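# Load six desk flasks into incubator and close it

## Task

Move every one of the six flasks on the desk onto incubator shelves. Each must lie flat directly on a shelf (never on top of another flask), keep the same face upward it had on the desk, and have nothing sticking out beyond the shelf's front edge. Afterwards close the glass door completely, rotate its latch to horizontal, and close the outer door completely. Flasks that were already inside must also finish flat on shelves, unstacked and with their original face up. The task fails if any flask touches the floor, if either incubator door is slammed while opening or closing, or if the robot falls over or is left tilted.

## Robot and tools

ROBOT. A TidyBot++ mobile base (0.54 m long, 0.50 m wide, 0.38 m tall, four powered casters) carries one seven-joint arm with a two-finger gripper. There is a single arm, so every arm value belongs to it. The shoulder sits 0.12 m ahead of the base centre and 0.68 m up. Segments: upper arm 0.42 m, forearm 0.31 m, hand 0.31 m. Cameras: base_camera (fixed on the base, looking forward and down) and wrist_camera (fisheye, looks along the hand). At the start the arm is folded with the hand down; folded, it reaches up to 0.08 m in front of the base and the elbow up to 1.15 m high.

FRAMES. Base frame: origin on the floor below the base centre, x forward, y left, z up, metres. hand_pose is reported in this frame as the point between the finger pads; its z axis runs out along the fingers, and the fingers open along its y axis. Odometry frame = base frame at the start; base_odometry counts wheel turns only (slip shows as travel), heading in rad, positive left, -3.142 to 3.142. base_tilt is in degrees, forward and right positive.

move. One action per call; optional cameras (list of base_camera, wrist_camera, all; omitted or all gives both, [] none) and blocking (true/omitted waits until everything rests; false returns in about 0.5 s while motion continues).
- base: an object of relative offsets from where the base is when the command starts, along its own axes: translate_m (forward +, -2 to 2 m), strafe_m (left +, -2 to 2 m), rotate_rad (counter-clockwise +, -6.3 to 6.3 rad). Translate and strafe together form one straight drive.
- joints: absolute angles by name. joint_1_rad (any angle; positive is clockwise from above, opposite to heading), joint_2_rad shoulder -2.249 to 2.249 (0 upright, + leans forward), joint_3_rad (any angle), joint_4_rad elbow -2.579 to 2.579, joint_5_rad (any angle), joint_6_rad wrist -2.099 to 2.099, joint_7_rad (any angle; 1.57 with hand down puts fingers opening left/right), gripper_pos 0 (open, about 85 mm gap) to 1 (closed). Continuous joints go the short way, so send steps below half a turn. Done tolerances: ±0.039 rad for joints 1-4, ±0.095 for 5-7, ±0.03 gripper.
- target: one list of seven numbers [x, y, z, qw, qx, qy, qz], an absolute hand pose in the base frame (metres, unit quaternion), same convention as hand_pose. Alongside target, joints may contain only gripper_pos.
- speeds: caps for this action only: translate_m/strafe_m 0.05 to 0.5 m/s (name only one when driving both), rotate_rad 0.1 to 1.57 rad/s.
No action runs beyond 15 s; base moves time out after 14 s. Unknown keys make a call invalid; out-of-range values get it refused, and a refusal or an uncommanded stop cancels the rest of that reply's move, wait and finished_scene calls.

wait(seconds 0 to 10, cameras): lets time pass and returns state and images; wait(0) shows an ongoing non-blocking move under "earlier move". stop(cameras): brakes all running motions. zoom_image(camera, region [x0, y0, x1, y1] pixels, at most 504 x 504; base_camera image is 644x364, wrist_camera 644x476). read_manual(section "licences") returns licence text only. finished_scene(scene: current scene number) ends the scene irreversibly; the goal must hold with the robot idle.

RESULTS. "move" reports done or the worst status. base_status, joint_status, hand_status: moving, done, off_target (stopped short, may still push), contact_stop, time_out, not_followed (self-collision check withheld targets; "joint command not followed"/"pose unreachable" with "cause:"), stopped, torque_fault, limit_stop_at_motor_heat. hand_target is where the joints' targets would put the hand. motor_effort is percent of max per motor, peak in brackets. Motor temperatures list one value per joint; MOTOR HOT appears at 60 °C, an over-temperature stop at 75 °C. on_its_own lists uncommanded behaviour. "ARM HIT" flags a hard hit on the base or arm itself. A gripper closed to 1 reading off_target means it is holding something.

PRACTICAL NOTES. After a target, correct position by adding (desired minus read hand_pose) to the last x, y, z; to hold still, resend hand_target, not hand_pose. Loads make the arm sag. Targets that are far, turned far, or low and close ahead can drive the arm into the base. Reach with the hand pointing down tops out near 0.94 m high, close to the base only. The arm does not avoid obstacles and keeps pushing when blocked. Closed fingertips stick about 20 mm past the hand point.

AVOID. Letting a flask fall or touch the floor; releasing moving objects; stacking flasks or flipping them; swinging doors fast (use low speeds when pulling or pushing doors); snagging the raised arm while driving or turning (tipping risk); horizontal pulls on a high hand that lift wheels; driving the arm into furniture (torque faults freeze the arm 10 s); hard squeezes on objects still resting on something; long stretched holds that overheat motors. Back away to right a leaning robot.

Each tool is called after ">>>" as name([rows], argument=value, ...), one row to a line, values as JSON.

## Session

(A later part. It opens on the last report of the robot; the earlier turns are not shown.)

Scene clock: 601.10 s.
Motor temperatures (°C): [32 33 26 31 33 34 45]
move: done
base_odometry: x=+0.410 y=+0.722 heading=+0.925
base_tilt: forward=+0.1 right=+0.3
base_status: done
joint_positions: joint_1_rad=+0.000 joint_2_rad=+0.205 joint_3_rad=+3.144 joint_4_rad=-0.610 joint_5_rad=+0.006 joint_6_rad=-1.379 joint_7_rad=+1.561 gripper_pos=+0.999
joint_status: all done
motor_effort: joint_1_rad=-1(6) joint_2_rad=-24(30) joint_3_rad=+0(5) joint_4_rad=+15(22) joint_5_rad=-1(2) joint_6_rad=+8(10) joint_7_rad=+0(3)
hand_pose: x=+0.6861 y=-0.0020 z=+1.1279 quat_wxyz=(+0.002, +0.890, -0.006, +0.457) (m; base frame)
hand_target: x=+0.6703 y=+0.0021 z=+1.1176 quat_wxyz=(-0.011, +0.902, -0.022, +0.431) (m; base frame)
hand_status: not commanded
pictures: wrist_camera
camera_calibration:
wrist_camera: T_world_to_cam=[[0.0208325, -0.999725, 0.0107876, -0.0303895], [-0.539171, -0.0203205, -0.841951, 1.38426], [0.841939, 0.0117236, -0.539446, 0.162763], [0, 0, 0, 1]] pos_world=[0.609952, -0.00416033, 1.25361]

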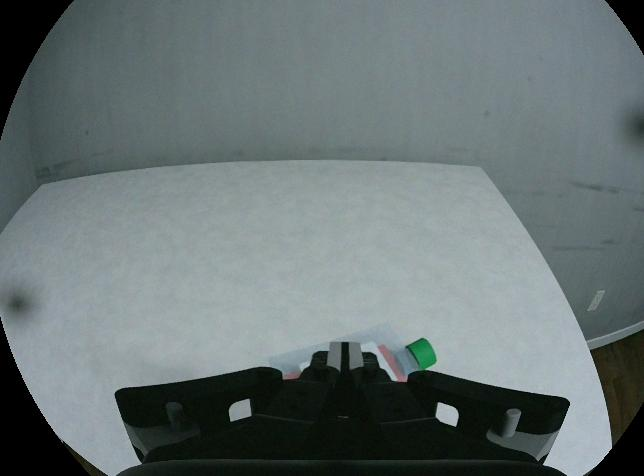

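>>> move(base={"translate_m": -0.012, "strafe_m": 0.007}, joints={"joint_2_rad": 0.2, "joint_4_rad": -0.87, "joint_6_rad": -1.25}, cameras=["wrist_camera"])

>>> move(joints={"joint_2_rad": 0.15, "joint_4_rad": -1.13, "joint_6_rad": -1.04}, cameras=["wrist_camera"])

Scene clock: 602.97 s.
Motor temperatures (°C): [32 33 26 31 33 34 45]
move: done
base_odometry: x=+0.397 y=+0.717 heading=+0.925
base_tilt: forward=+0.0 right=+0.3
base_status: done
joint_positions: joint_1_rad=+0.001 joint_2_rad=+0.206 joint_3_rad=+3.144 joint_4_rad=-0.855 joint_5_rad=+0.006 joint_6_rad=-1.318 joint_7_rad=+1.561 gripper_pos=+0.999
joint_status: all done
motor_effort: joint_1_rad=-1(2) joint_2_rad=-25(28) joint_3_rad=+0(1) joint_4_rad=+18(18) joint_5_rad=+0(1) joint_6_rad=+7(9) joint_7_rad=+0(1)
hand_pose: x=+0.6944 y=-0.0021 z=+1.0220 quat_wxyz=(+0.002, +0.928, -0.006, +0.372) (m; base frame)
hand_target: x=+0.7063 y=+0.0022 z=+1.0331 quat_wxyz=(-0.011, +0.917, -0.023, +0.399) (m; base frame)
hand_status: not commanded
pictures: wrist_camera
camera_calibration:
wrist_camera: T_world_to_cam=[[0.0225439, -0.999725, 0.00640173, -0.026273], [-0.685411, -0.020117, -0.727879, 1.28447], [0.727808, 0.0120214, -0.685676, 0.327342], [0, 0, 0, 1]] pos_world=[0.642736, -0.00436131, 1.15955]

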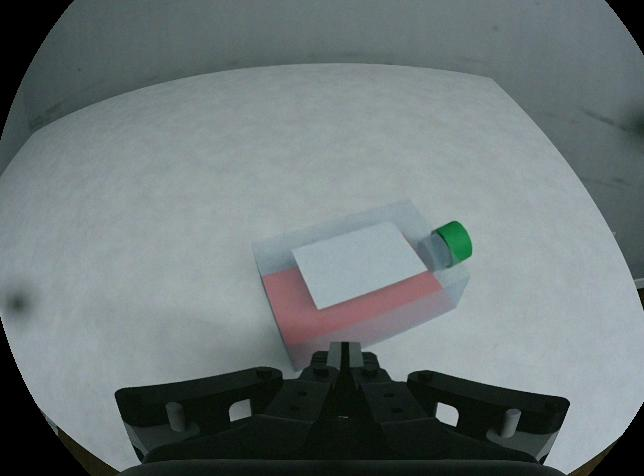

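Scene clock: 604.27 s.
Motor temperatures (°C): [32 33 26 31 33 34 45]
move: done
base_odometry: x=+0.397 y=+0.717 heading=+0.925
base_tilt: forward=+0.1 right=+0.4
base_status: not commanded
joint_positions: joint_1_rad=+0.001 joint_2_rad=+0.160 joint_3_rad=+3.144 joint_4_rad=-1.104 joint_5_rad=+0.006 joint_6_rad=-1.109 joint_7_rad=+1.561 gripper_pos=+0.999
joint_status: all done
motor_effort: joint_1_rad=-1(1) joint_2_rad=-24(27) joint_3_rad=+0(1) joint_4_rad=+18(20) joint_5_rad=-1(1) joint_6_rad=+7(8) joint_7_rad=+0(1)
hand_pose: x=+0.7022 y=-0.0021 z=+0.9680 quat_wxyz=(+0.002, +0.927, -0.006, +0.375) (m; base frame)
hand_target: x=+0.7110 y=+0.0022 z=+0.9760 quat_wxyz=(-0.011, +0.917, -0.023, +0.399) (m; base frame)
hand_status: not commanded
pictures: wrist_camera
camera_calibration:
wrist_camera: T_world_to_cam=[[0.0236303, -0.999697, 0.00683913, -0.027273], [-0.681252, -0.0211091, -0.731745, 1.25144], [0.731668, 0.0126322, -0.681544, 0.277953], [0, 0, 0, 1]] pos_world=[0.649823, -0.00435911, 1.10536]

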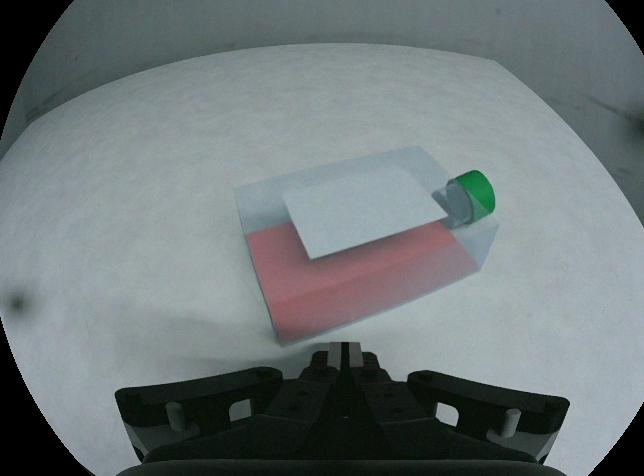

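>>> move(base={"translate_m": 0.057, "strafe_m": 0.0515}, speeds={"translate_m": 0.09}, cameras=[])

>>> move(base={"translate_m": 0.0507, "strafe_m": 0.0126}, speeds={"translate_m": 0.09}, cameras=["wrist_camera"])

Scene clock: 606.17 s.
Motor temperatures (°C): [32 33 26 31 33 34 45]
move: done
base_odometry: x=+0.390 y=+0.794 heading=+0.926
base_tilt: forward=+0.1 right=+0.3
base_status: done
joint_positions: joint_1_rad=+0.001 joint_2_rad=+0.157 joint_3_rad=+3.144 joint_4_rad=-1.109 joint_5_rad=+0.006 joint_6_rad=-1.106 joint_7_rad=+1.561 gripper_pos=+0.999
joint_status: not commanded
motor_effort: joint_1_rad=+0(2) joint_2_rad=-24(26) joint_3_rad=+0(2) joint_4_rad=+18(19) joint_5_rad=+0(1) joint_6_rad=+7(8) joint_7_rad=+0(1)
hand_pose: x=+0.7014 y=-0.0021 z=+0.9681 quat_wxyz=(+0.002, +0.927, -0.006, +0.375) (m; base frame)
hand_target: x=+0.7110 y=+0.0022 z=+0.9760 quat_wxyz=(-0.011, +0.917, -0.023, +0.399) (m; base frame)
hand_status: not commanded
pictures: none
No camera images: "cameras" was empty.

Scene clock: 607.23 s.
Motor temperatures (°C): [32 33 26 31 33 34 45]
move: done
base_odometry: x=+0.411 y=+0.842 heading=+0.926
base_tilt: forward=+0.1 right=+0.3
base_status: done
joint_positions: joint_1_rad=+0.001 joint_2_rad=+0.156 joint_3_rad=+3.144 joint_4_rad=-1.111 joint_5_rad=+0.006 joint_6_rad=-1.104 joint_7_rad=+1.561 gripper_pos=+0.999
joint_status: not commanded
motor_effort: joint_1_rad=-1(2) joint_2_rad=-25(28) joint_3_rad=+0(1) joint_4_rad=+18(19) joint_5_rad=-1(1) joint_6_rad=+7(8) joint_7_rad=+0(1)
hand_pose: x=+0.7011 y=-0.0021 z=+0.9684 quat_wxyz=(+0.002, +0.927, -0.006, +0.376) (m; base frame)
hand_target: x=+0.7110 y=+0.0022 z=+0.9760 quat_wxyz=(-0.011, +0.917, -0.023, +0.399) (m; base frame)
hand_status: not commanded
pictures: wrist_camera
camera_calibration:
wrist_camera: T_world_to_cam=[[0.0236103, -0.999697, 0.0069076, -0.0272991], [-0.679126, -0.021109, -0.733718, 1.2513], [0.733641, 0.0126322, -0.679419, 0.27564], [0, 0, 0, 1]] pos_world=[0.648214, -0.00435911, 1.10556]

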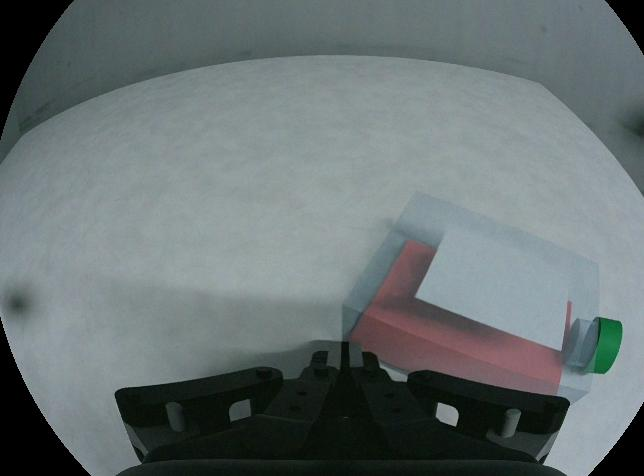

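>>> move(base={"translate_m": 0.0444, "strafe_m": -0.0127}, speeds={"translate_m": 0.09}, cameras=[])

>>> move(base={"translate_m": 0.0308, "strafe_m": -0.0123}, speeds={"translate_m": 0.09}, cameras=["wrist_camera"])

Scene clock: 608.70 s.
Motor temperatures (°C): [32 33 26 31 33 34 45]
move: done
base_odometry: x=+0.447 y=+0.870 heading=+0.926
base_tilt: forward=+0.1 right=+0.3
base_status: done
joint_positions: joint_1_rad=+0.000 joint_2_rad=+0.155 joint_3_rad=+3.144 joint_4_rad=-1.111 joint_5_rad=+0.006 joint_6_rad=-1.104 joint_7_rad=+1.561 gripper_pos=+0.999
joint_status: not commanded
motor_effort: joint_1_rad=+0(2) joint_2_rad=-25(28) joint_3_rad=+0(2) joint_4_rad=+19(19) joint_5_rad=+0(1) joint_6_rad=+7(8) joint_7_rad=+1(1)
hand_pose: x=+0.7010 y=-0.0020 z=+0.9683 quat_wxyz=(+0.002, +0.927, -0.006, +0.376) (m; base frame)
hand_target: x=+0.7110 y=+0.0022 z=+0.9760 quat_wxyz=(-0.011, +0.917, -0.023, +0.399) (m; base frame)
hand_status: not commanded
pictures: none
No camera images: "cameras" was empty.

Scene clock: 609.57 s.
Motor temperatures (°C): [32 33 26 31 33 34 45]
move: done
base_odometry: x=+0.476 y=+0.888 heading=+0.926
base_tilt: forward=+0.1 right=+0.3
base_status: done
joint_positions: joint_1_rad=+0.000 joint_2_rad=+0.155 joint_3_rad=+3.144 joint_4_rad=-1.112 joint_5_rad=+0.006 joint_6_rad=-1.104 joint_7_rad=+1.561 gripper_pos=+0.999
joint_status: not commanded
motor_effort: joint_1_rad=+0(2) joint_2_rad=-25(28) joint_3_rad=+0(2) joint_4_rad=+19(19) joint_5_rad=+0(1) joint_6_rad=+7(8) joint_7_rad=+0(1)
hand_pose: x=+0.7008 y=-0.0019 z=+0.9684 quat_wxyz=(+0.002, +0.927, -0.006, +0.376) (m; base frame)
hand_target: x=+0.7110 y=+0.0022 z=+0.9760 quat_wxyz=(-0.011, +0.917, -0.023, +0.399) (m; base frame)
hand_status: not commanded
pictures: wrist_camera
camera_calibration:
wrist_camera: T_world_to_cam=[[0.023892, -0.999691, 0.0069234, -0.0272917], [-0.678912, -0.0213083, -0.733911, 1.25117], [0.733831, 0.0128342, -0.679211, 0.275505], [0, 0, 0, 1]] pos_world=[0.647915, -0.00415876, 1.10557]

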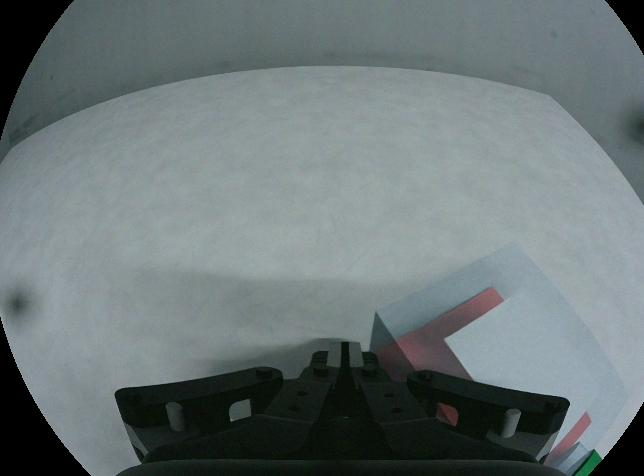

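>>> move(joints={"joint_2_rad": 0.2, "joint_4_rad": -0.6, "joint_6_rad": -1.45}, cameras=[])

>>> move(base={"translate_m": -0.058, "strafe_m": -0.426}, joints={"joint_1_rad": -0.5, "joint_2_rad": 0.115, "joint_3_rad": 3.14, "joint_4_rad": -1.13, "joint_5_rad": 0.0, "joint_6_rad": -0.66, "joint_7_rad": 1.52, "gripper_pos": 0.5}, cameras=["wrist_camera"])

Scene clock: 612.17 s.
Motor temperatures (°C): [32 33 26 31 33 34 45]
move: done
base_odometry: x=+0.476 y=+0.888 heading=+0.926
base_tilt: forward=+0.0 right=+0.3
base_status: not commanded
joint_positions: joint_1_rad=+0.000 joint_2_rad=+0.192 joint_3_rad=+3.144 joint_4_rad=-0.611 joint_5_rad=+0.006 joint_6_rad=-1.377 joint_7_rad=+1.561 gripper_pos=+0.999
joint_status: all done
motor_effort: joint_1_rad=-1(1) joint_2_rad=-23(27) joint_3_rad=+0(1) joint_4_rad=+16(20) joint_5_rad=-1(1) joint_6_rad=+8(10) joint_7_rad=-1(1)
hand_pose: x=+0.6808 y=-0.0019 z=+1.1352 quat_wxyz=(+0.001, +0.887, -0.006, +0.463) (m; base frame)
hand_target: x=+0.6703 y=+0.0021 z=+1.1176 quat_wxyz=(-0.011, +0.902, -0.022, +0.431) (m; base frame)
hand_status: not commanded
pictures: none
No camera images: "cameras" was empty.

Scene clock: 614.30 s.
Motor temperatures (°C): [32 33 26 31 33 34 45]
move: done
base_odometry: x=+0.782 y=+0.585 heading=+0.927
base_tilt: forward=+0.1 right=+0.4
base_status: done
joint_positions: joint_1_rad=-0.487 joint_2_rad=+0.122 joint_3_rad=+3.144 joint_4_rad=-1.110 joint_5_rad=+0.006 joint_6_rad=-0.733 joint_7_rad=+1.561 gripper_pos=+0.500
joint_status: all done
motor_effort: joint_1_rad=+0(3) joint_2_rad=-25(28) joint_3_rad=+0(2) joint_4_rad=+19(20) joint_5_rad=+0(2) joint_6_rad=+9(10) joint_7_rad=+0(2)
hand_pose: x=+0.6812 y=+0.2961 z=+1.0842 quat_wxyz=(-0.133, +0.808, +0.196, +0.539) (m; base frame)
hand_target: x=+0.6797 y=+0.3089 z=+1.0983 quat_wxyz=(-0.158, +0.794, +0.182, +0.558) (m; base frame)
hand_status: not commanded
pictures: wrist_camera
camera_calibration:
wrist_camera: T_world_to_cam=[[0.486672, -0.873399, 0.0180329, -0.0944097], [-0.284292, -0.177864, -0.942095, 1.33241], [0.826032, 0.453365, -0.334862, -0.201864], [0, 0, 0, 1]] pos_world=[0.591488, 0.246049, 1.18937]

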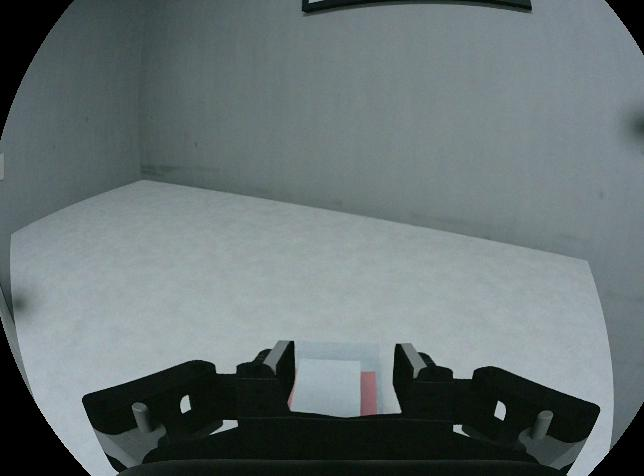

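>>> move(base={"translate_m": -0.018, "strafe_m": -0.006}, joints={"joint_2_rad": 0.085, "joint_4_rad": -1.384, "joint_6_rad": -0.463}, cameras=["wrist_camera"])

Scene clock: 616.33 s.
Motor temperatures (°C): [32 33 26 31 33 34 45]
move: done
base_odometry: x=+0.776 y=+0.567 heading=+0.927
base_tilt: forward=+0.1 right=+0.3
base_status: done
joint_positions: joint_1_rad=-0.488 joint_2_rad=+0.099 joint_3_rad=+3.144 joint_4_rad=-1.368 joint_5_rad=+0.006 joint_6_rad=-0.535 joint_7_rad=+1.561 gripper_pos=+0.500
joint_status: all done
motor_effort: joint_1_rad=+0(1) joint_2_rad=-25(27) joint_3_rad=+0(1) joint_4_rad=+20(22) joint_5_rad=+0(1) joint_6_rad=+9(10) joint_7_rad=+0(1)
hand_pose: x=+0.6823 y=+0.2976 z=+1.0029 quat_wxyz=(-0.129, +0.818, +0.200, +0.524) (m; base frame)
hand_target: x=+0.6792 y=+0.3087 z=+1.0230 quat_wxyz=(-0.155, +0.802, +0.184, +0.547) (m; base frame)
hand_status: not commanded
pictures: wrist_camera
camera_calibration:
wrist_camera: T_world_to_cam=[[0.48907, -0.872074, 0.0172398, -0.0933354], [-0.314578, -0.194785, -0.929032, 1.26898], [0.813542, 0.448939, -0.369599, -0.186052], [0, 0, 0, 1]] pos_world=[0.596203, 0.24931, 1.11177]

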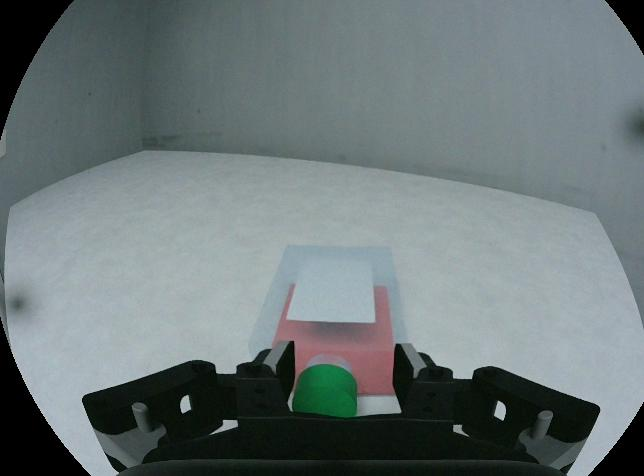

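>>> move(base={"translate_m": 0.0111, "strafe_m": 0.0132}, speeds={"translate_m": 0.1}, cameras=[])

>>> move(joints={"joint_2_rad": 0.083, "joint_4_rad": -1.45, "joint_6_rad": -0.4}, cameras=["wrist_camera"])

Scene clock: 617.50 s.
Motor temperatures (°C): [32 33 26 31 33 34 45]
move: done
base_odometry: x=+0.772 y=+0.584 heading=+0.927
base_tilt: forward=+0.0 right=+0.4
base_status: done
joint_positions: joint_1_rad=-0.491 joint_2_rad=+0.095 joint_3_rad=+3.144 joint_4_rad=-1.368 joint_5_rad=+0.006 joint_6_rad=-0.531 joint_7_rad=+1.561 gripper_pos=+0.500
joint_status: not commanded
motor_effort: joint_1_rad=+0(3) joint_2_rad=-25(27) joint_3_rad=+0(2) joint_4_rad=+20(21) joint_5_rad=-1(1) joint_6_rad=+9(9) joint_7_rad=+1(1)
hand_pose: x=+0.6806 y=+0.2992 z=+1.0064 quat_wxyz=(-0.131, +0.816, +0.201, +0.527) (m; base frame)
hand_target: x=+0.6792 y=+0.3087 z=+1.0230 quat_wxyz=(-0.155, +0.802, +0.184, +0.547) (m; base frame)
hand_status: not commanded
pictures: none
No camera images: "cameras" was empty.

Scene clock: 618.57 s.
Motor temperatures (°C): [32 33 26 31 33 34 45]
move: done
base_odometry: x=+0.772 y=+0.584 heading=+0.927
base_tilt: forward=+0.1 right=+0.4
base_status: not commanded
joint_positions: joint_1_rad=-0.491 joint_2_rad=+0.094 joint_3_rad=+3.144 joint_4_rad=-1.435 joint_5_rad=+0.006 joint_6_rad=-0.469 joint_7_rad=+1.561 gripper_pos=+0.500
joint_status: all done
motor_effort: joint_1_rad=-1(1) joint_2_rad=-25(26) joint_3_rad=+0(1) joint_4_rad=+20(22) joint_5_rad=+0(1) joint_6_rad=+9(9) joint_7_rad=+0(1)
hand_pose: x=+0.6810 y=+0.2995 z=+0.9853 quat_wxyz=(-0.131, +0.816, +0.201, +0.525) (m; base frame)
hand_target: x=+0.6796 y=+0.3089 z=+1.0027 quat_wxyz=(-0.155, +0.802, +0.184, +0.547) (m; base frame)
hand_status: not commanded
pictures: wrist_camera
camera_calibration:
wrist_camera: T_world_to_cam=[[0.492305, -0.870248, 0.0174284, -0.0936961], [-0.309832, -0.193915, -0.930807, 1.25091], [0.813413, 0.452841, -0.365096, -0.197813], [0, 0, 0, 1]] pos_world=[0.594603, 0.25061, 1.09377]

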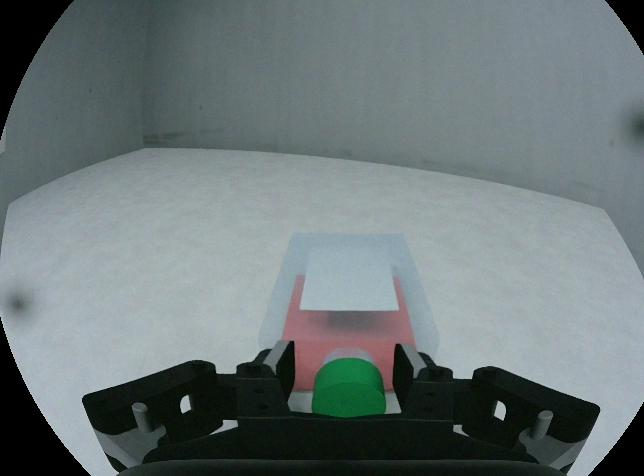

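>>> move(joints={"joint_2_rad": 0.083, "joint_4_rad": -1.474, "joint_6_rad": -0.38}, cameras=["wrist_camera"])

Scene clock: 619.40 s.
Motor temperatures (°C): [32 33 26 31 33 34 45]
move: done
base_odometry: x=+0.772 y=+0.584 heading=+0.927
base_tilt: forward=+0.1 right=+0.3
base_status: not commanded
joint_positions: joint_1_rad=-0.491 joint_2_rad=+0.093 joint_3_rad=+3.144 joint_4_rad=-1.458 joint_5_rad=+0.006 joint_6_rad=-0.447 joint_7_rad=+1.561 gripper_pos=+0.500
joint_status: all done
motor_effort: joint_1_rad=-1(1) joint_2_rad=-25(27) joint_3_rad=+0(1) joint_4_rad=+20(22) joint_5_rad=+0(1) joint_6_rad=+9(10) joint_7_rad=+0(1)
hand_pose: x=+0.6809 y=+0.2995 z=+0.9778 quat_wxyz=(-0.131, +0.817, +0.201, +0.525) (m; base frame)
hand_target: x=+0.6794 y=+0.3088 z=+0.9940 quat_wxyz=(-0.155, +0.803, +0.184, +0.545) (m; base frame)
hand_status: not commanded
pictures: wrist_camera
camera_calibration:
wrist_camera: T_world_to_cam=[[0.49241, -0.87019, 0.01738, -0.0936409], [-0.310781, -0.194442, -0.93038, 1.24429], [0.812987, 0.452727, -0.366184, -0.199136], [0, 0, 0, 1]] pos_world=[0.594707, 0.250611, 1.08637]

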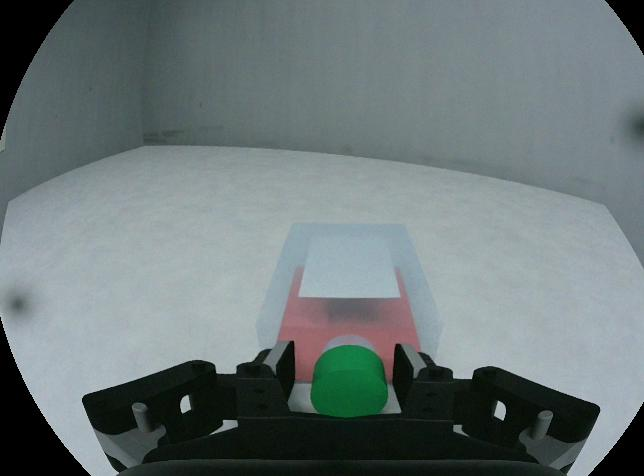

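>>> move(joints={"joint_2_rad": 0.083, "joint_4_rad": -1.49, "joint_6_rad": -0.37}, cameras=["wrist_camera"])

>>> move(joints={"gripper_pos": 0.62}, cameras=["wrist_camera"])

Scene clock: 620.17 s.
Motor temperatures (°C): [32 33 26 31 33 34 45]
move: done
base_odometry: x=+0.772 y=+0.584 heading=+0.927
base_tilt: forward=-0.1 right=+0.3
base_status: not commanded
joint_positions: joint_1_rad=-0.491 joint_2_rad=+0.093 joint_3_rad=+3.144 joint_4_rad=-1.473 joint_5_rad=+0.006 joint_6_rad=-0.437 joint_7_rad=+1.561 gripper_pos=+0.500
joint_status: all done
motor_effort: joint_1_rad=+0(1) joint_2_rad=-25(26) joint_3_rad=+0(1) joint_4_rad=+20(22) joint_5_rad=-1(1) joint_6_rad=+9(9) joint_7_rad=+0(1)
hand_pose: x=+0.6803 y=+0.2992 z=+0.9716 quat_wxyz=(-0.130, +0.818, +0.201, +0.523) (m; base frame)
hand_target: x=+0.6788 y=+0.3085 z=+0.9872 quat_wxyz=(-0.154, +0.805, +0.184, +0.543) (m; base frame)
hand_status: not commanded
pictures: wrist_camera
camera_calibration:
wrist_camera: T_world_to_cam=[[0.492565, -0.870105, 0.0172301, -0.0934448], [-0.314849, -0.196623, -0.928552, 1.23995], [0.811326, 0.451948, -0.370801, -0.194985], [0, 0, 0, 1]] pos_world=[0.594621, 0.250619, 1.08067]

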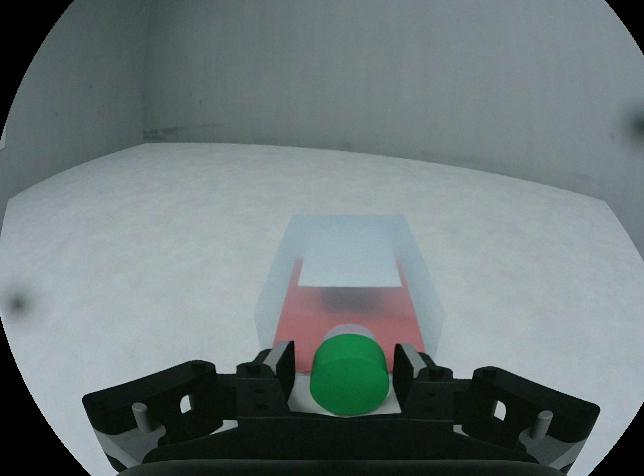

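Scene clock: 620.70 s.
Motor temperatures (°C): [32 33 26 31 33 34 45]
move: done
base_odometry: x=+0.772 y=+0.584 heading=+0.927
base_tilt: forward=+0.1 right=+0.3
base_status: not commanded
joint_positions: joint_1_rad=-0.491 joint_2_rad=+0.093 joint_3_rad=+3.144 joint_4_rad=-1.473 joint_5_rad=+0.006 joint_6_rad=-0.437 joint_7_rad=+1.561 gripper_pos=+0.620
joint_status: all done
motor_effort: joint_1_rad=+0(1) joint_2_rad=-25(25) joint_3_rad=+1(1) joint_4_rad=+20(21) joint_5_rad=+0(1) joint_6_rad=+9(9) joint_7_rad=+0(1)
hand_pose: x=+0.6803 y=+0.2992 z=+0.9716 quat_wxyz=(-0.130, +0.818, +0.201, +0.523) (m; base frame)
hand_target: x=+0.6788 y=+0.3085 z=+0.9872 quat_wxyz=(-0.154, +0.805, +0.184, +0.543) (m; base frame)
hand_status: not commanded
pictures: wrist_camera
camera_calibration:
wrist_camera: T_world_to_cam=[[0.492565, -0.870105, 0.0172301, -0.0934448], [-0.314849, -0.196623, -0.928552, 1.23995], [0.811326, 0.451948, -0.370801, -0.194985], [0, 0, 0, 1]] pos_world=[0.594621, 0.250619, 1.08067]

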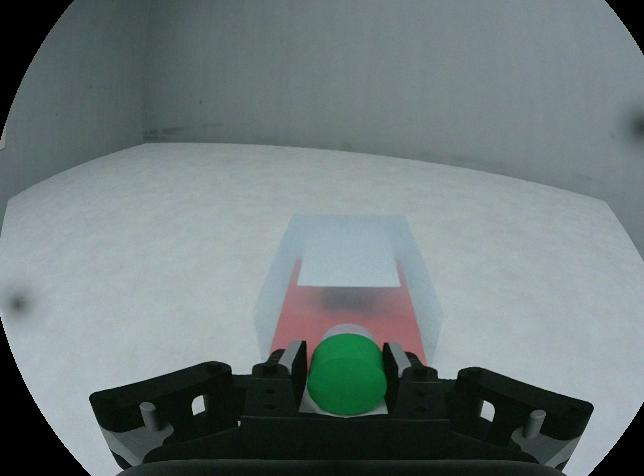

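>>> move(joints={"gripper_pos": 0.7}, cameras=[])

>>> move(joints={"gripper_pos": 0.85}, cameras=[])

>>> move(joints={"joint_2_rad": 0.1, "joint_4_rad": -1.175, "joint_6_rad": -0.77}, cameras=["wrist_camera"])

Scene clock: 621.40 s.
Motor temperatures (°C): [32 33 26 31 33 34 45]
move: done
base_odometry: x=+0.772 y=+0.584 heading=+0.927
base_tilt: forward=+0.1 right=+0.3
base_status: not commanded
joint_positions: joint_1_rad=-0.491 joint_2_rad=+0.093 joint_3_rad=+3.144 joint_4_rad=-1.473 joint_5_rad=+0.006 joint_6_rad=-0.437 joint_7_rad=+1.561 gripper_pos=+0.679
joint_status: all done
motor_effort: joint_1_rad=-1(1) joint_2_rad=-24(25) joint_3_rad=+1(1) joint_4_rad=+20(21) joint_5_rad=-1(1) joint_6_rad=+9(9) joint_7_rad=+1(1)
hand_pose: x=+0.6804 y=+0.2993 z=+0.9718 quat_wxyz=(-0.130, +0.818, +0.201, +0.523) (m; base frame)
hand_target: x=+0.6788 y=+0.3085 z=+0.9872 quat_wxyz=(-0.154, +0.805, +0.184, +0.543) (m; base frame)
hand_status: not commanded
pictures: none
No camera images: "cameras" was empty.

Scene clock: 621.97 s.
Motor temperatures (°C): [32 33 26 31 33 34 45]
move: off_target
base_odometry: x=+0.772 y=+0.584 heading=+0.927
base_tilt: forward=+0.1 right=+0.2
base_status: not commanded
joint_positions: joint_1_rad=-0.491 joint_2_rad=+0.093 joint_3_rad=+3.144 joint_4_rad=-1.473 joint_5_rad=+0.006 joint_6_rad=-0.437 joint_7_rad=+1.561 gripper_pos=+0.682
joint_status: gripper_pos off_target (ended at +0.682, target +0.850)
motor_effort: joint_1_rad=+0(1) joint_2_rad=-24(25) joint_3_rad=+0(1) joint_4_rad=+20(21) joint_5_rad=-1(1) joint_6_rad=+9(9) joint_7_rad=+0(1)
hand_pose: x=+0.6804 y=+0.2993 z=+0.9718 quat_wxyz=(-0.130, +0.818, +0.201, +0.523) (m; base frame)
hand_target: x=+0.6788 y=+0.3085 z=+0.9872 quat_wxyz=(-0.154, +0.805, +0.184, +0.543) (m; base frame)
hand_status: not commanded
pictures: none
No camera images: "cameras" was empty.

Scene clock: 623.70 s.
Motor temperatures (°C): [32 33 26 31 33 34 45]
move: done
base_odometry: x=+0.772 y=+0.584 heading=+0.927
base_tilt: forward=+0.0 right=+0.3
base_status: not commanded
joint_positions: joint_1_rad=-0.491 joint_2_rad=+0.099 joint_3_rad=+3.144 joint_4_rad=-1.189 joint_5_rad=+0.006 joint_6_rad=-0.702 joint_7_rad=+1.561 gripper_pos=+0.682
joint_status: all done
motor_effort: joint_1_rad=-1(1) joint_2_rad=-25(28) joint_3_rad=+0(1) joint_4_rad=+21(23) joint_5_rad=+0(1) joint_6_rad=+10(11) joint_7_rad=+0(1)
hand_pose: x=+0.6733 y=+0.2951 z=+1.0610 quat_wxyz=(-0.131, +0.815, +0.200, +0.528) (m; base frame)
hand_target: x=+0.6617 y=+0.2991 z=+1.0499 quat_wxyz=(-0.142, +0.832, +0.191, +0.501) (m; base frame)
hand_status: not commanded
pictures: wrist_camera
camera_calibration:
wrist_camera: T_world_to_cam=[[0.491042, -0.870962, 0.0174244, -0.0940863], [-0.304842, -0.190536, -0.933149, 1.31621], [0.816057, 0.452904, -0.359067, -0.170139], [0, 0, 0, 1]] pos_world=[0.586279, 0.245897, 1.16877]

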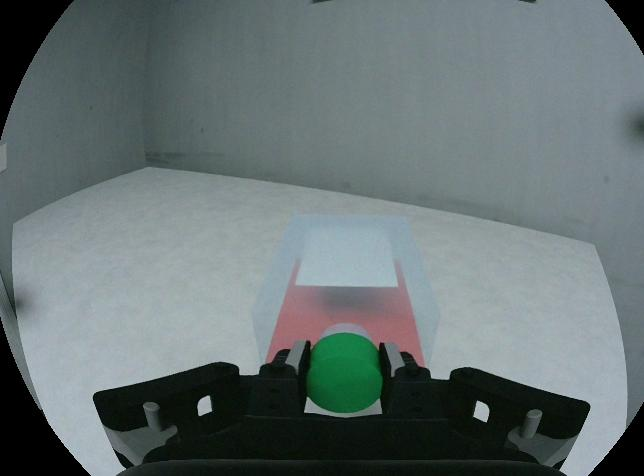

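>>> move(base={"translate_m": -0.5, "rotate_rad": -1.577}, speeds={"rotate_rad": 1.2}, joints={"joint_1_rad": 0.0}, cameras=[])

>>> move(base={"translate_m": 0.187, "strafe_m": -0.793}, cameras=["wrist_camera"])

Scene clock: 627.07 s.
Motor temperatures (°C): [32 33 26 31 33 34 45]
move: done
base_odometry: x=+0.472 y=+0.184 heading=-0.649
base_tilt: forward=+0.1 right=+0.4
base_status: done
joint_positions: joint_1_rad=+0.002 joint_2_rad=+0.118 joint_3_rad=+3.142 joint_4_rad=-1.189 joint_5_rad=+0.006 joint_6_rad=-0.705 joint_7_rad=+1.561 gripper_pos=+0.682
joint_status: all done
motor_effort: joint_1_rad=+0(4) joint_2_rad=-26(33) joint_3_rad=+0(4) joint_4_rad=+21(22) joint_5_rad=-1(2) joint_6_rad=+9(10) joint_7_rad=+0(1)
hand_pose: x=+0.7535 y=-0.0011 z=+1.0489 quat_wxyz=(+0.001, +0.845, -0.004, +0.535) (m; base frame)
hand_target: x=+0.7386 y=+0.0023 z=+1.0499 quat_wxyz=(-0.014, +0.853, -0.021, +0.521) (m; base frame)
hand_status: not commanded
pictures: none
No camera images: "cameras" was empty.

Scene clock: 629.93 s.
Motor temperatures (°C): [32 33 26 31 33 34 45]
move: done
base_odometry: x=+0.142 y=-0.561 heading=-0.650
base_tilt: forward=+0.1 right=+0.3
base_status: done
joint_positions: joint_1_rad=+0.001 joint_2_rad=+0.118 joint_3_rad=+3.142 joint_4_rad=-1.189 joint_5_rad=+0.006 joint_6_rad=-0.705 joint_7_rad=+1.561 gripper_pos=+0.682
joint_status: not commanded
motor_effort: joint_1_rad=-1(3) joint_2_rad=-26(27) joint_3_rad=+0(3) joint_4_rad=+21(21) joint_5_rad=-1(1) joint_6_rad=+10(10) joint_7_rad=+0(1)
hand_pose: x=+0.7533 y=-0.0005 z=+1.0491 quat_wxyz=(+0.000, +0.845, -0.004, +0.535) (m; base frame)
hand_target: x=+0.7386 y=+0.0023 z=+1.0499 quat_wxyz=(-0.014, +0.853, -0.021, +0.521) (m; base frame)
hand_status: not commanded
pictures: wrist_camera
camera_calibration:
wrist_camera: T_world_to_cam=[[0.0239048, -0.999577, 0.0165683, -0.0378258], [-0.377735, -0.0243755, -0.925593, 1.3203], [0.925605, 0.0158677, -0.378158, -0.168492], [0, 0, 0, 1]] pos_world=[0.655583, -0.00295333, 1.15897]

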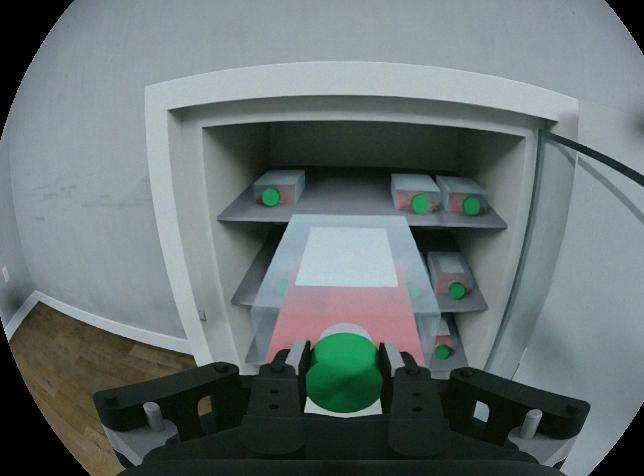

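>>> move(base={"translate_m": 0.425}, speeds={"translate_m": 0.3}, cameras=["wrist_camera"])

>>> move(joints={"joint_2_rad": 0.083, "joint_4_rad": -1.441, "joint_6_rad": -0.4}, cameras=["wrist_camera"])

Scene clock: 632.43 s.
Motor temperatures (°C): [32 33 26 31 33 34 45]
move: done
base_odometry: x=+0.480 y=-0.818 heading=-0.650
base_tilt: forward=+0.1 right=+0.3
base_status: done
joint_positions: joint_1_rad=+0.001 joint_2_rad=+0.113 joint_3_rad=+3.142 joint_4_rad=-1.188 joint_5_rad=+0.006 joint_6_rad=-0.707 joint_7_rad=+1.561 gripper_pos=+0.682
joint_status: not commanded
motor_effort: joint_1_rad=+0(1) joint_2_rad=-26(30) joint_3_rad=+1(2) joint_4_rad=+21(22) joint_5_rad=-1(1) joint_6_rad=+10(11) joint_7_rad=+0(2)
hand_pose: x=+0.7515 y=-0.0005 z=+1.0518 quat_wxyz=(+0.000, +0.844, -0.004, +0.537) (m; base frame)
hand_target: x=+0.7386 y=+0.0023 z=+1.0499 quat_wxyz=(-0.014, +0.853, -0.021, +0.521) (m; base frame)
hand_status: not commanded
pictures: wrist_camera
camera_calibration:
wrist_camera: T_world_to_cam=[[0.0238482, -0.999577, 0.0166469, -0.0378677], [-0.374621, -0.0243736, -0.926858, 1.32106], [0.926871, 0.0158677, -0.375044, -0.170112], [0, 0, 0, 1]] pos_world=[0.653472, -0.00295334, 1.16127]

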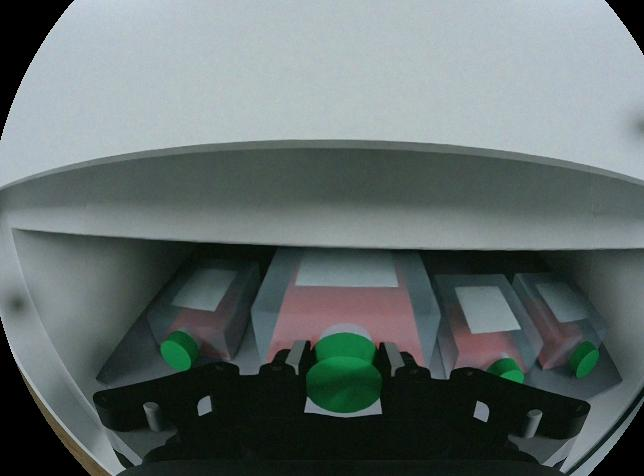

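Scene clock: 634.07 s.
Motor temperatures (°C): [32 33 26 31 33 34 45]
move: done
base_odometry: x=+0.480 y=-0.818 heading=-0.650
base_tilt: forward=+0.2 right=+0.3
base_status: not commanded
joint_positions: joint_1_rad=+0.001 joint_2_rad=+0.106 joint_3_rad=+3.142 joint_4_rad=-1.429 joint_5_rad=+0.006 joint_6_rad=-0.477 joint_7_rad=+1.561 gripper_pos=+0.682
joint_status: all done
motor_effort: joint_1_rad=+0(1) joint_2_rad=-26(28) joint_3_rad=+1(1) joint_4_rad=+21(23) joint_5_rad=-1(1) joint_6_rad=+10(11) joint_7_rad=+0(1)
hand_pose: x=+0.7590 y=-0.0002 z=+0.9787 quat_wxyz=(+0.000, +0.845, -0.003, +0.535) (m; base frame)
hand_target: x=+0.7600 y=+0.0023 z=+1.0081 quat_wxyz=(-0.015, +0.820, -0.020, +0.572) (m; base frame)
hand_status: not commanded
pictures: wrist_camera
camera_calibration:
wrist_camera: T_world_to_cam=[[0.0251983, -0.999542, 0.0167727, -0.0376755], [-0.378193, -0.0250626, -0.925387, 1.25741], [0.925384, 0.0169748, -0.378652, -0.199805], [0, 0, 0, 1]] pos_world=[0.66139, -0.00275264, 1.08857]

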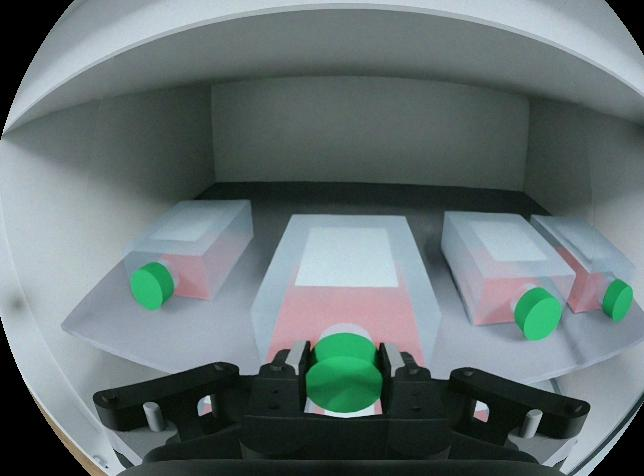

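>>> move(base={"translate_m": 0.09}, speeds={"translate_m": 0.1}, cameras=[])

>>> move(joints={"joint_2_rad": 0.083, "joint_4_rad": -1.478, "joint_6_rad": -0.373}, cameras=["wrist_camera"])

Scene clock: 635.77 s.
Motor temperatures (°C): [32 33 26 31 33 34 45]
move: done
base_odometry: x=+0.552 y=-0.873 heading=-0.650
base_tilt: forward=+0.0 right=+0.4
base_status: done
joint_positions: joint_1_rad=+0.001 joint_2_rad=+0.098 joint_3_rad=+3.142 joint_4_rad=-1.430 joint_5_rad=+0.006 joint_6_rad=-0.473 joint_7_rad=+1.561 gripper_pos=+0.682
joint_status: not commanded
motor_effort: joint_1_rad=+0(2) joint_2_rad=-27(30) joint_3_rad=+0(1) joint_4_rad=+21(22) joint_5_rad=-1(1) joint_6_rad=+10(11) joint_7_rad=+0(1)
hand_pose: x=+0.7571 y=-0.0002 z=+0.9846 quat_wxyz=(+0.000, +0.842, -0.003, +0.540) (m; base frame)
hand_target: x=+0.7600 y=+0.0023 z=+1.0081 quat_wxyz=(-0.015, +0.820, -0.020, +0.572) (m; base frame)
hand_status: not commanded
pictures: none
No camera images: "cameras" was empty.

Scene clock: 636.47 s.
Motor temperatures (°C): [32 33 26 31 33 34 45]
move: done
base_odometry: x=+0.552 y=-0.873 heading=-0.650
base_tilt: forward=+0.1 right=+0.4
base_status: not commanded
joint_positions: joint_1_rad=+0.001 joint_2_rad=+0.097 joint_3_rad=+3.142 joint_4_rad=-1.468 joint_5_rad=+0.006 joint_6_rad=-0.446 joint_7_rad=+1.561 gripper_pos=+0.682
joint_status: all done
motor_effort: joint_1_rad=+0(1) joint_2_rad=-26(28) joint_3_rad=+1(1) joint_4_rad=+21(23) joint_5_rad=+0(1) joint_6_rad=+10(11) joint_7_rad=+0(1)
hand_pose: x=+0.7559 y=-0.0001 z=+0.9695 quat_wxyz=(+0.000, +0.844, -0.003, +0.536) (m; base frame)
hand_target: x=+0.7592 y=+0.0023 z=+0.9936 quat_wxyz=(-0.015, +0.823, -0.020, +0.568) (m; base frame)
hand_status: not commanded
pictures: wrist_camera
camera_calibration:
wrist_camera: T_world_to_cam=[[0.0254056, -0.999536, 0.0168103, -0.0376158], [-0.37736, -0.0251605, -0.925725, 1.24741], [0.925718, 0.0171751, -0.377824, -0.201475], [0, 0, 0, 1]] pos_world=[0.658188, -0.00275259, 1.07927]

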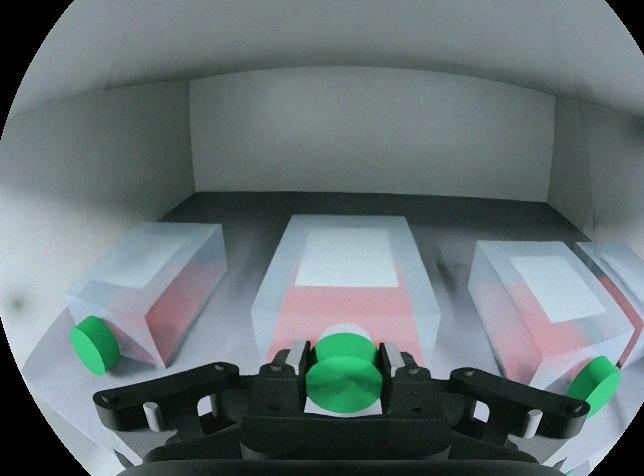

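>>> move(joints={"joint_2_rad": 0.083, "joint_4_rad": -1.492, "joint_6_rad": -0.356}, cameras=[])

>>> move(joints={"joint_2_rad": 0.083, "joint_4_rad": -1.508, "joint_6_rad": -0.34}, cameras=[])

>>> move(joints={"joint_2_rad": 0.083, "joint_4_rad": -1.523, "joint_6_rad": -0.326}, cameras=["wrist_camera"])

Scene clock: 637.93 s.
Motor temperatures (°C): [32 33 26 31 33 34 45]
move: done
base_odometry: x=+0.552 y=-0.873 heading=-0.650
base_tilt: forward=+0.1 right=+0.3
base_status: not commanded
joint_positions: joint_1_rad=+0.001 joint_2_rad=+0.097 joint_3_rad=+3.142 joint_4_rad=-1.480 joint_5_rad=+0.006 joint_6_rad=-0.428 joint_7_rad=+1.561 gripper_pos=+0.682
joint_status: all done
motor_effort: joint_1_rad=+0(1) joint_2_rad=-26(27) joint_3_rad=+0(1) joint_4_rad=+22(22) joint_5_rad=-1(1) joint_6_rad=+10(10) joint_7_rad=+1(1)
hand_pose: x=+0.7566 y=-0.0001 z=+0.9672 quat_wxyz=(+0.000, +0.843, -0.003, +0.538) (m; base frame)
hand_target: x=+0.7595 y=+0.0023 z=+0.9901 quat_wxyz=(-0.015, +0.822, -0.020, +0.569) (m; base frame)
hand_status: not commanded
pictures: none
No camera images: "cameras" was empty.

Scene clock: 638.53 s.
Motor temperatures (°C): [32 33 26 31 33 34 45]
move: done
base_odometry: x=+0.552 y=-0.873 heading=-0.650
base_tilt: forward=+0.1 right=+0.3
base_status: not commanded
joint_positions: joint_1_rad=+0.001 joint_2_rad=+0.097 joint_3_rad=+3.142 joint_4_rad=-1.496 joint_5_rad=+0.006 joint_6_rad=-0.412 joint_7_rad=+1.561 gripper_pos=+0.682
joint_status: all done
motor_effort: joint_1_rad=-1(1) joint_2_rad=-26(27) joint_3_rad=+0(1) joint_4_rad=+22(22) joint_5_rad=+0(1) joint_6_rad=+10(11) joint_7_rad=+0(1)
hand_pose: x=+0.7566 y=-0.0001 z=+0.9625 quat_wxyz=(+0.000, +0.843, -0.003, +0.538) (m; base frame)
hand_target: x=+0.7595 y=+0.0023 z=+0.9851 quat_wxyz=(-0.015, +0.822, -0.020, +0.569) (m; base frame)
hand_status: not commanded
pictures: none
No camera images: "cameras" was empty.

Scene clock: 639.10 s.
Motor temperatures (°C): [32 33 26 31 33 34 45]
move: done
base_odometry: x=+0.552 y=-0.873 heading=-0.650
base_tilt: forward=+0.1 right=+0.3
base_status: not commanded
joint_positions: joint_1_rad=+0.001 joint_2_rad=+0.096 joint_3_rad=+3.142 joint_4_rad=-1.507 joint_5_rad=+0.006 joint_6_rad=-0.395 joint_7_rad=+1.561 gripper_pos=+0.682
joint_status: all done
motor_effort: joint_1_rad=+0(1) joint_2_rad=-25(26) joint_3_rad=+0(1) joint_4_rad=+20(22) joint_5_rad=-1(1) joint_6_rad=+9(11) joint_7_rad=+0(1)
hand_pose: x=+0.7570 y=+0.0000 z=+0.9613 quat_wxyz=(+0.000, +0.841, -0.003, +0.541) (m; base frame)
hand_target: x=+0.7592 y=+0.0023 z=+0.9800 quat_wxyz=(-0.015, +0.822, -0.020, +0.568) (m; base frame)
hand_status: not commanded
pictures: wrist_camera
camera_calibration:
wrist_camera: T_world_to_cam=[[0.0255057, -0.999528, 0.0171121, -0.037738], [-0.365527, -0.025257, -0.930458, 1.23586], [0.930451, 0.017477, -0.365999, -0.220478], [0, 0, 0, 1]] pos_world=[0.657848, -0.00265268, 1.06987]

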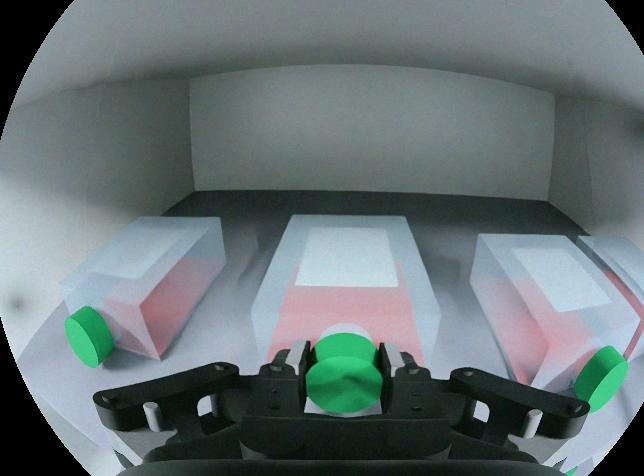

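>>> move(joints={"joint_2_rad": 0.083, "joint_4_rad": -1.542, "joint_6_rad": -0.314}, cameras=[])

>>> move(joints={"gripper_pos": 0.66}, cameras=[])

>>> move(joints={"gripper_pos": 0.5}, cameras=["wrist_camera"])

Scene clock: 639.87 s.
Motor temperatures (°C): [32 33 26 31 33 34 45]
move: done
base_odometry: x=+0.552 y=-0.873 heading=-0.650
base_tilt: forward=+0.1 right=+0.3
base_status: not commanded
joint_positions: joint_1_rad=+0.001 joint_2_rad=+0.093 joint_3_rad=+3.142 joint_4_rad=-1.520 joint_5_rad=+0.006 joint_6_rad=-0.376 joint_7_rad=+1.561 gripper_pos=+0.682
joint_status: all done
motor_effort: joint_1_rad=+0(1) joint_2_rad=-24(26) joint_3_rad=+0(1) joint_4_rad=+20(21) joint_5_rad=-1(1) joint_6_rad=+8(9) joint_7_rad=-1(1)
hand_pose: x=+0.7568 y=+0.0000 z=+0.9609 quat_wxyz=(+0.000, +0.839, -0.003, +0.545) (m; base frame)
hand_target: x=+0.7582 y=+0.0023 z=+0.9720 quat_wxyz=(-0.015, +0.824, -0.020, +0.565) (m; base frame)
hand_status: not commanded
pictures: none
No camera images: "cameras" was empty.

Scene clock: 640.47 s.
Motor temperatures (°C): [32 33 26 31 33 34 45]
move: done
base_odometry: x=+0.552 y=-0.873 heading=-0.650
base_tilt: forward=+0.1 right=+0.3
base_status: not commanded
joint_positions: joint_1_rad=+0.001 joint_2_rad=+0.093 joint_3_rad=+3.142 joint_4_rad=-1.520 joint_5_rad=+0.006 joint_6_rad=-0.376 joint_7_rad=+1.561 gripper_pos=+0.659
joint_status: all done
motor_effort: joint_1_rad=-1(1) joint_2_rad=-24(25) joint_3_rad=+0(1) joint_4_rad=+20(20) joint_5_rad=-1(1) joint_6_rad=+8(9) joint_7_rad=+0(1)
hand_pose: x=+0.7567 y=+0.0000 z=+0.9608 quat_wxyz=(+0.000, +0.839, -0.003, +0.545) (m; base frame)
hand_target: x=+0.7582 y=+0.0023 z=+0.9720 quat_wxyz=(-0.015, +0.824, -0.020, +0.565) (m; base frame)
hand_status: not commanded
pictures: none
No camera images: "cameras" was empty.

Scene clock: 641.07 s.
Motor temperatures (°C): [32 33 26 31 33 34 45]
move: done
base_odometry: x=+0.552 y=-0.873 heading=-0.650
base_tilt: forward=+0.0 right=+0.4
base_status: not commanded
joint_positions: joint_1_rad=+0.001 joint_2_rad=+0.093 joint_3_rad=+3.142 joint_4_rad=-1.522 joint_5_rad=+0.006 joint_6_rad=-0.376 joint_7_rad=+1.561 gripper_pos=+0.500
joint_status: all done
motor_effort: joint_1_rad=+0(1) joint_2_rad=-25(25) joint_3_rad=+0(1) joint_4_rad=+21(21) joint_5_rad=+0(1) joint_6_rad=+9(9) joint_7_rad=+0(1)
hand_pose: x=+0.7564 y=+0.0000 z=+0.9594 quat_wxyz=(+0.000, +0.839, -0.003, +0.544) (m; base frame)
hand_target: x=+0.7582 y=+0.0023 z=+0.9720 quat_wxyz=(-0.015, +0.824, -0.020, +0.565) (m; base frame)
hand_status: not commanded
pictures: wrist_camera
camera_calibration:
wrist_camera: T_world_to_cam=[[0.0255246, -0.999524, 0.0173326, -0.0379073], [-0.359502, -0.025356, -0.9328, 1.2315], [0.932795, 0.0175782, -0.359978, -0.228166], [0, 0, 0, 1]] pos_world=[0.656527, -0.0026525, 1.06727]

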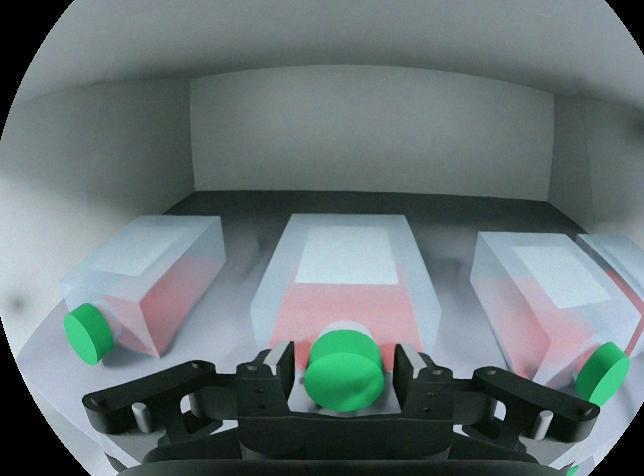

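>>> move(base={"translate_m": -0.06}, speeds={"translate_m": 0.1}, cameras=["wrist_camera"])

>>> move(base={"translate_m": -0.5})

Scene clock: 642.30 s.
Motor temperatures (°C): [32 33 26 31 33 34 45]
move: done
base_odometry: x=+0.504 y=-0.837 heading=-0.650
base_tilt: forward=+0.0 right=+0.4
base_status: done
joint_positions: joint_1_rad=+0.001 joint_2_rad=+0.087 joint_3_rad=+3.142 joint_4_rad=-1.525 joint_5_rad=+0.006 joint_6_rad=-0.376 joint_7_rad=+1.561 gripper_pos=+0.500
joint_status: not commanded
motor_effort: joint_1_rad=+0(1) joint_2_rad=-24(29) joint_3_rad=+0(1) joint_4_rad=+20(21) joint_5_rad=+0(1) joint_6_rad=+9(9) joint_7_rad=+0(1)
hand_pose: x=+0.7542 y=+0.0000 z=+0.9619 quat_wxyz=(+0.000, +0.838, -0.003, +0.545) (m; base frame)
hand_target: x=+0.7582 y=+0.0023 z=+0.9720 quat_wxyz=(-0.015, +0.824, -0.020, +0.565) (m; base frame)
hand_status: not commanded
pictures: wrist_camera
camera_calibration:
wrist_camera: T_world_to_cam=[[0.0254545, -0.999524, 0.0174339, -0.0379438], [-0.355774, -0.0253553, -0.934228, 1.23174], [0.934225, 0.0175778, -0.35625, -0.229951], [0, 0, 0, 1]] pos_world=[0.654014, -0.0026525, 1.06947]

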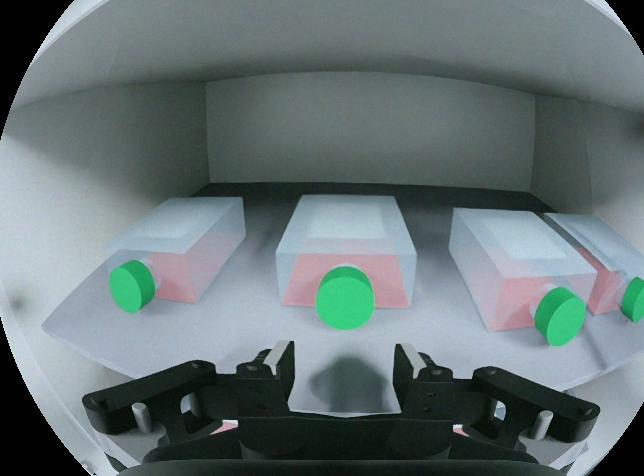

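Scene clock: 644.80 s.
Motor temperatures (°C): [32 33 26 31 33 34 45]
move: done
base_odometry: x=+0.106 y=-0.534 heading=-0.651
base_tilt: forward=+0.1 right=+0.3
base_status: done
joint_positions: joint_1_rad=+0.001 joint_2_rad=+0.081 joint_3_rad=+3.142 joint_4_rad=-1.527 joint_5_rad=+0.006 joint_6_rad=-0.376 joint_7_rad=+1.561 gripper_pos=+0.500
joint_status: not commanded
motor_effort: joint_1_rad=-1(4) joint_2_rad=-24(29) joint_3_rad=+0(5) joint_4_rad=+20(22) joint_5_rad=-1(1) joint_6_rad=+9(10) joint_7_rad=+0(1)
hand_pose: x=+0.7523 y=+0.0004 z=+0.9647 quat_wxyz=(+0.000, +0.837, -0.003, +0.547) (m; base frame)
hand_target: x=+0.7582 y=+0.0023 z=+0.9720 quat_wxyz=(-0.015, +0.824, -0.020, +0.565) (m; base frame)
hand_status: not commanded
pictures: base_camera, wrist_camera
camera_calibration:
wrist_camera: T_world_to_cam=[[0.0259157, -0.99951, 0.0175511, -0.0380462], [-0.351643, -0.0255496, -0.935786, 1.23198], [0.935776, 0.0180798, -0.352133, -0.232213], [0, 0, 0, 1]] pos_world=[0.651502, -0.00235254, 1.07177]

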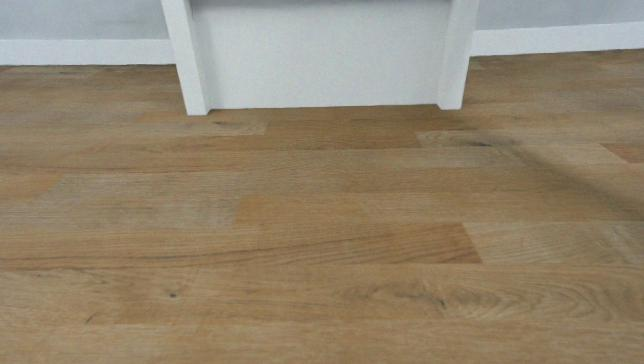

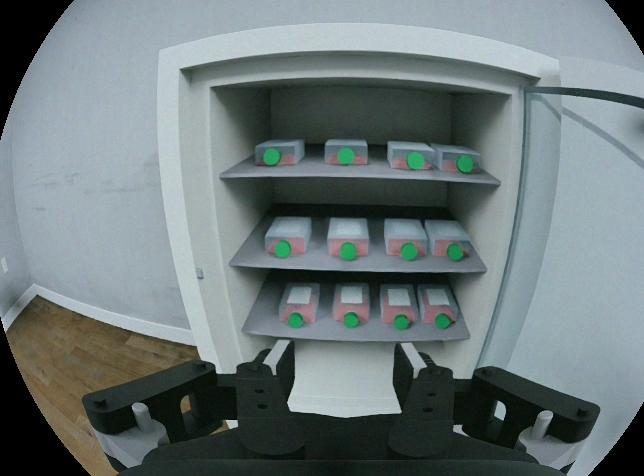

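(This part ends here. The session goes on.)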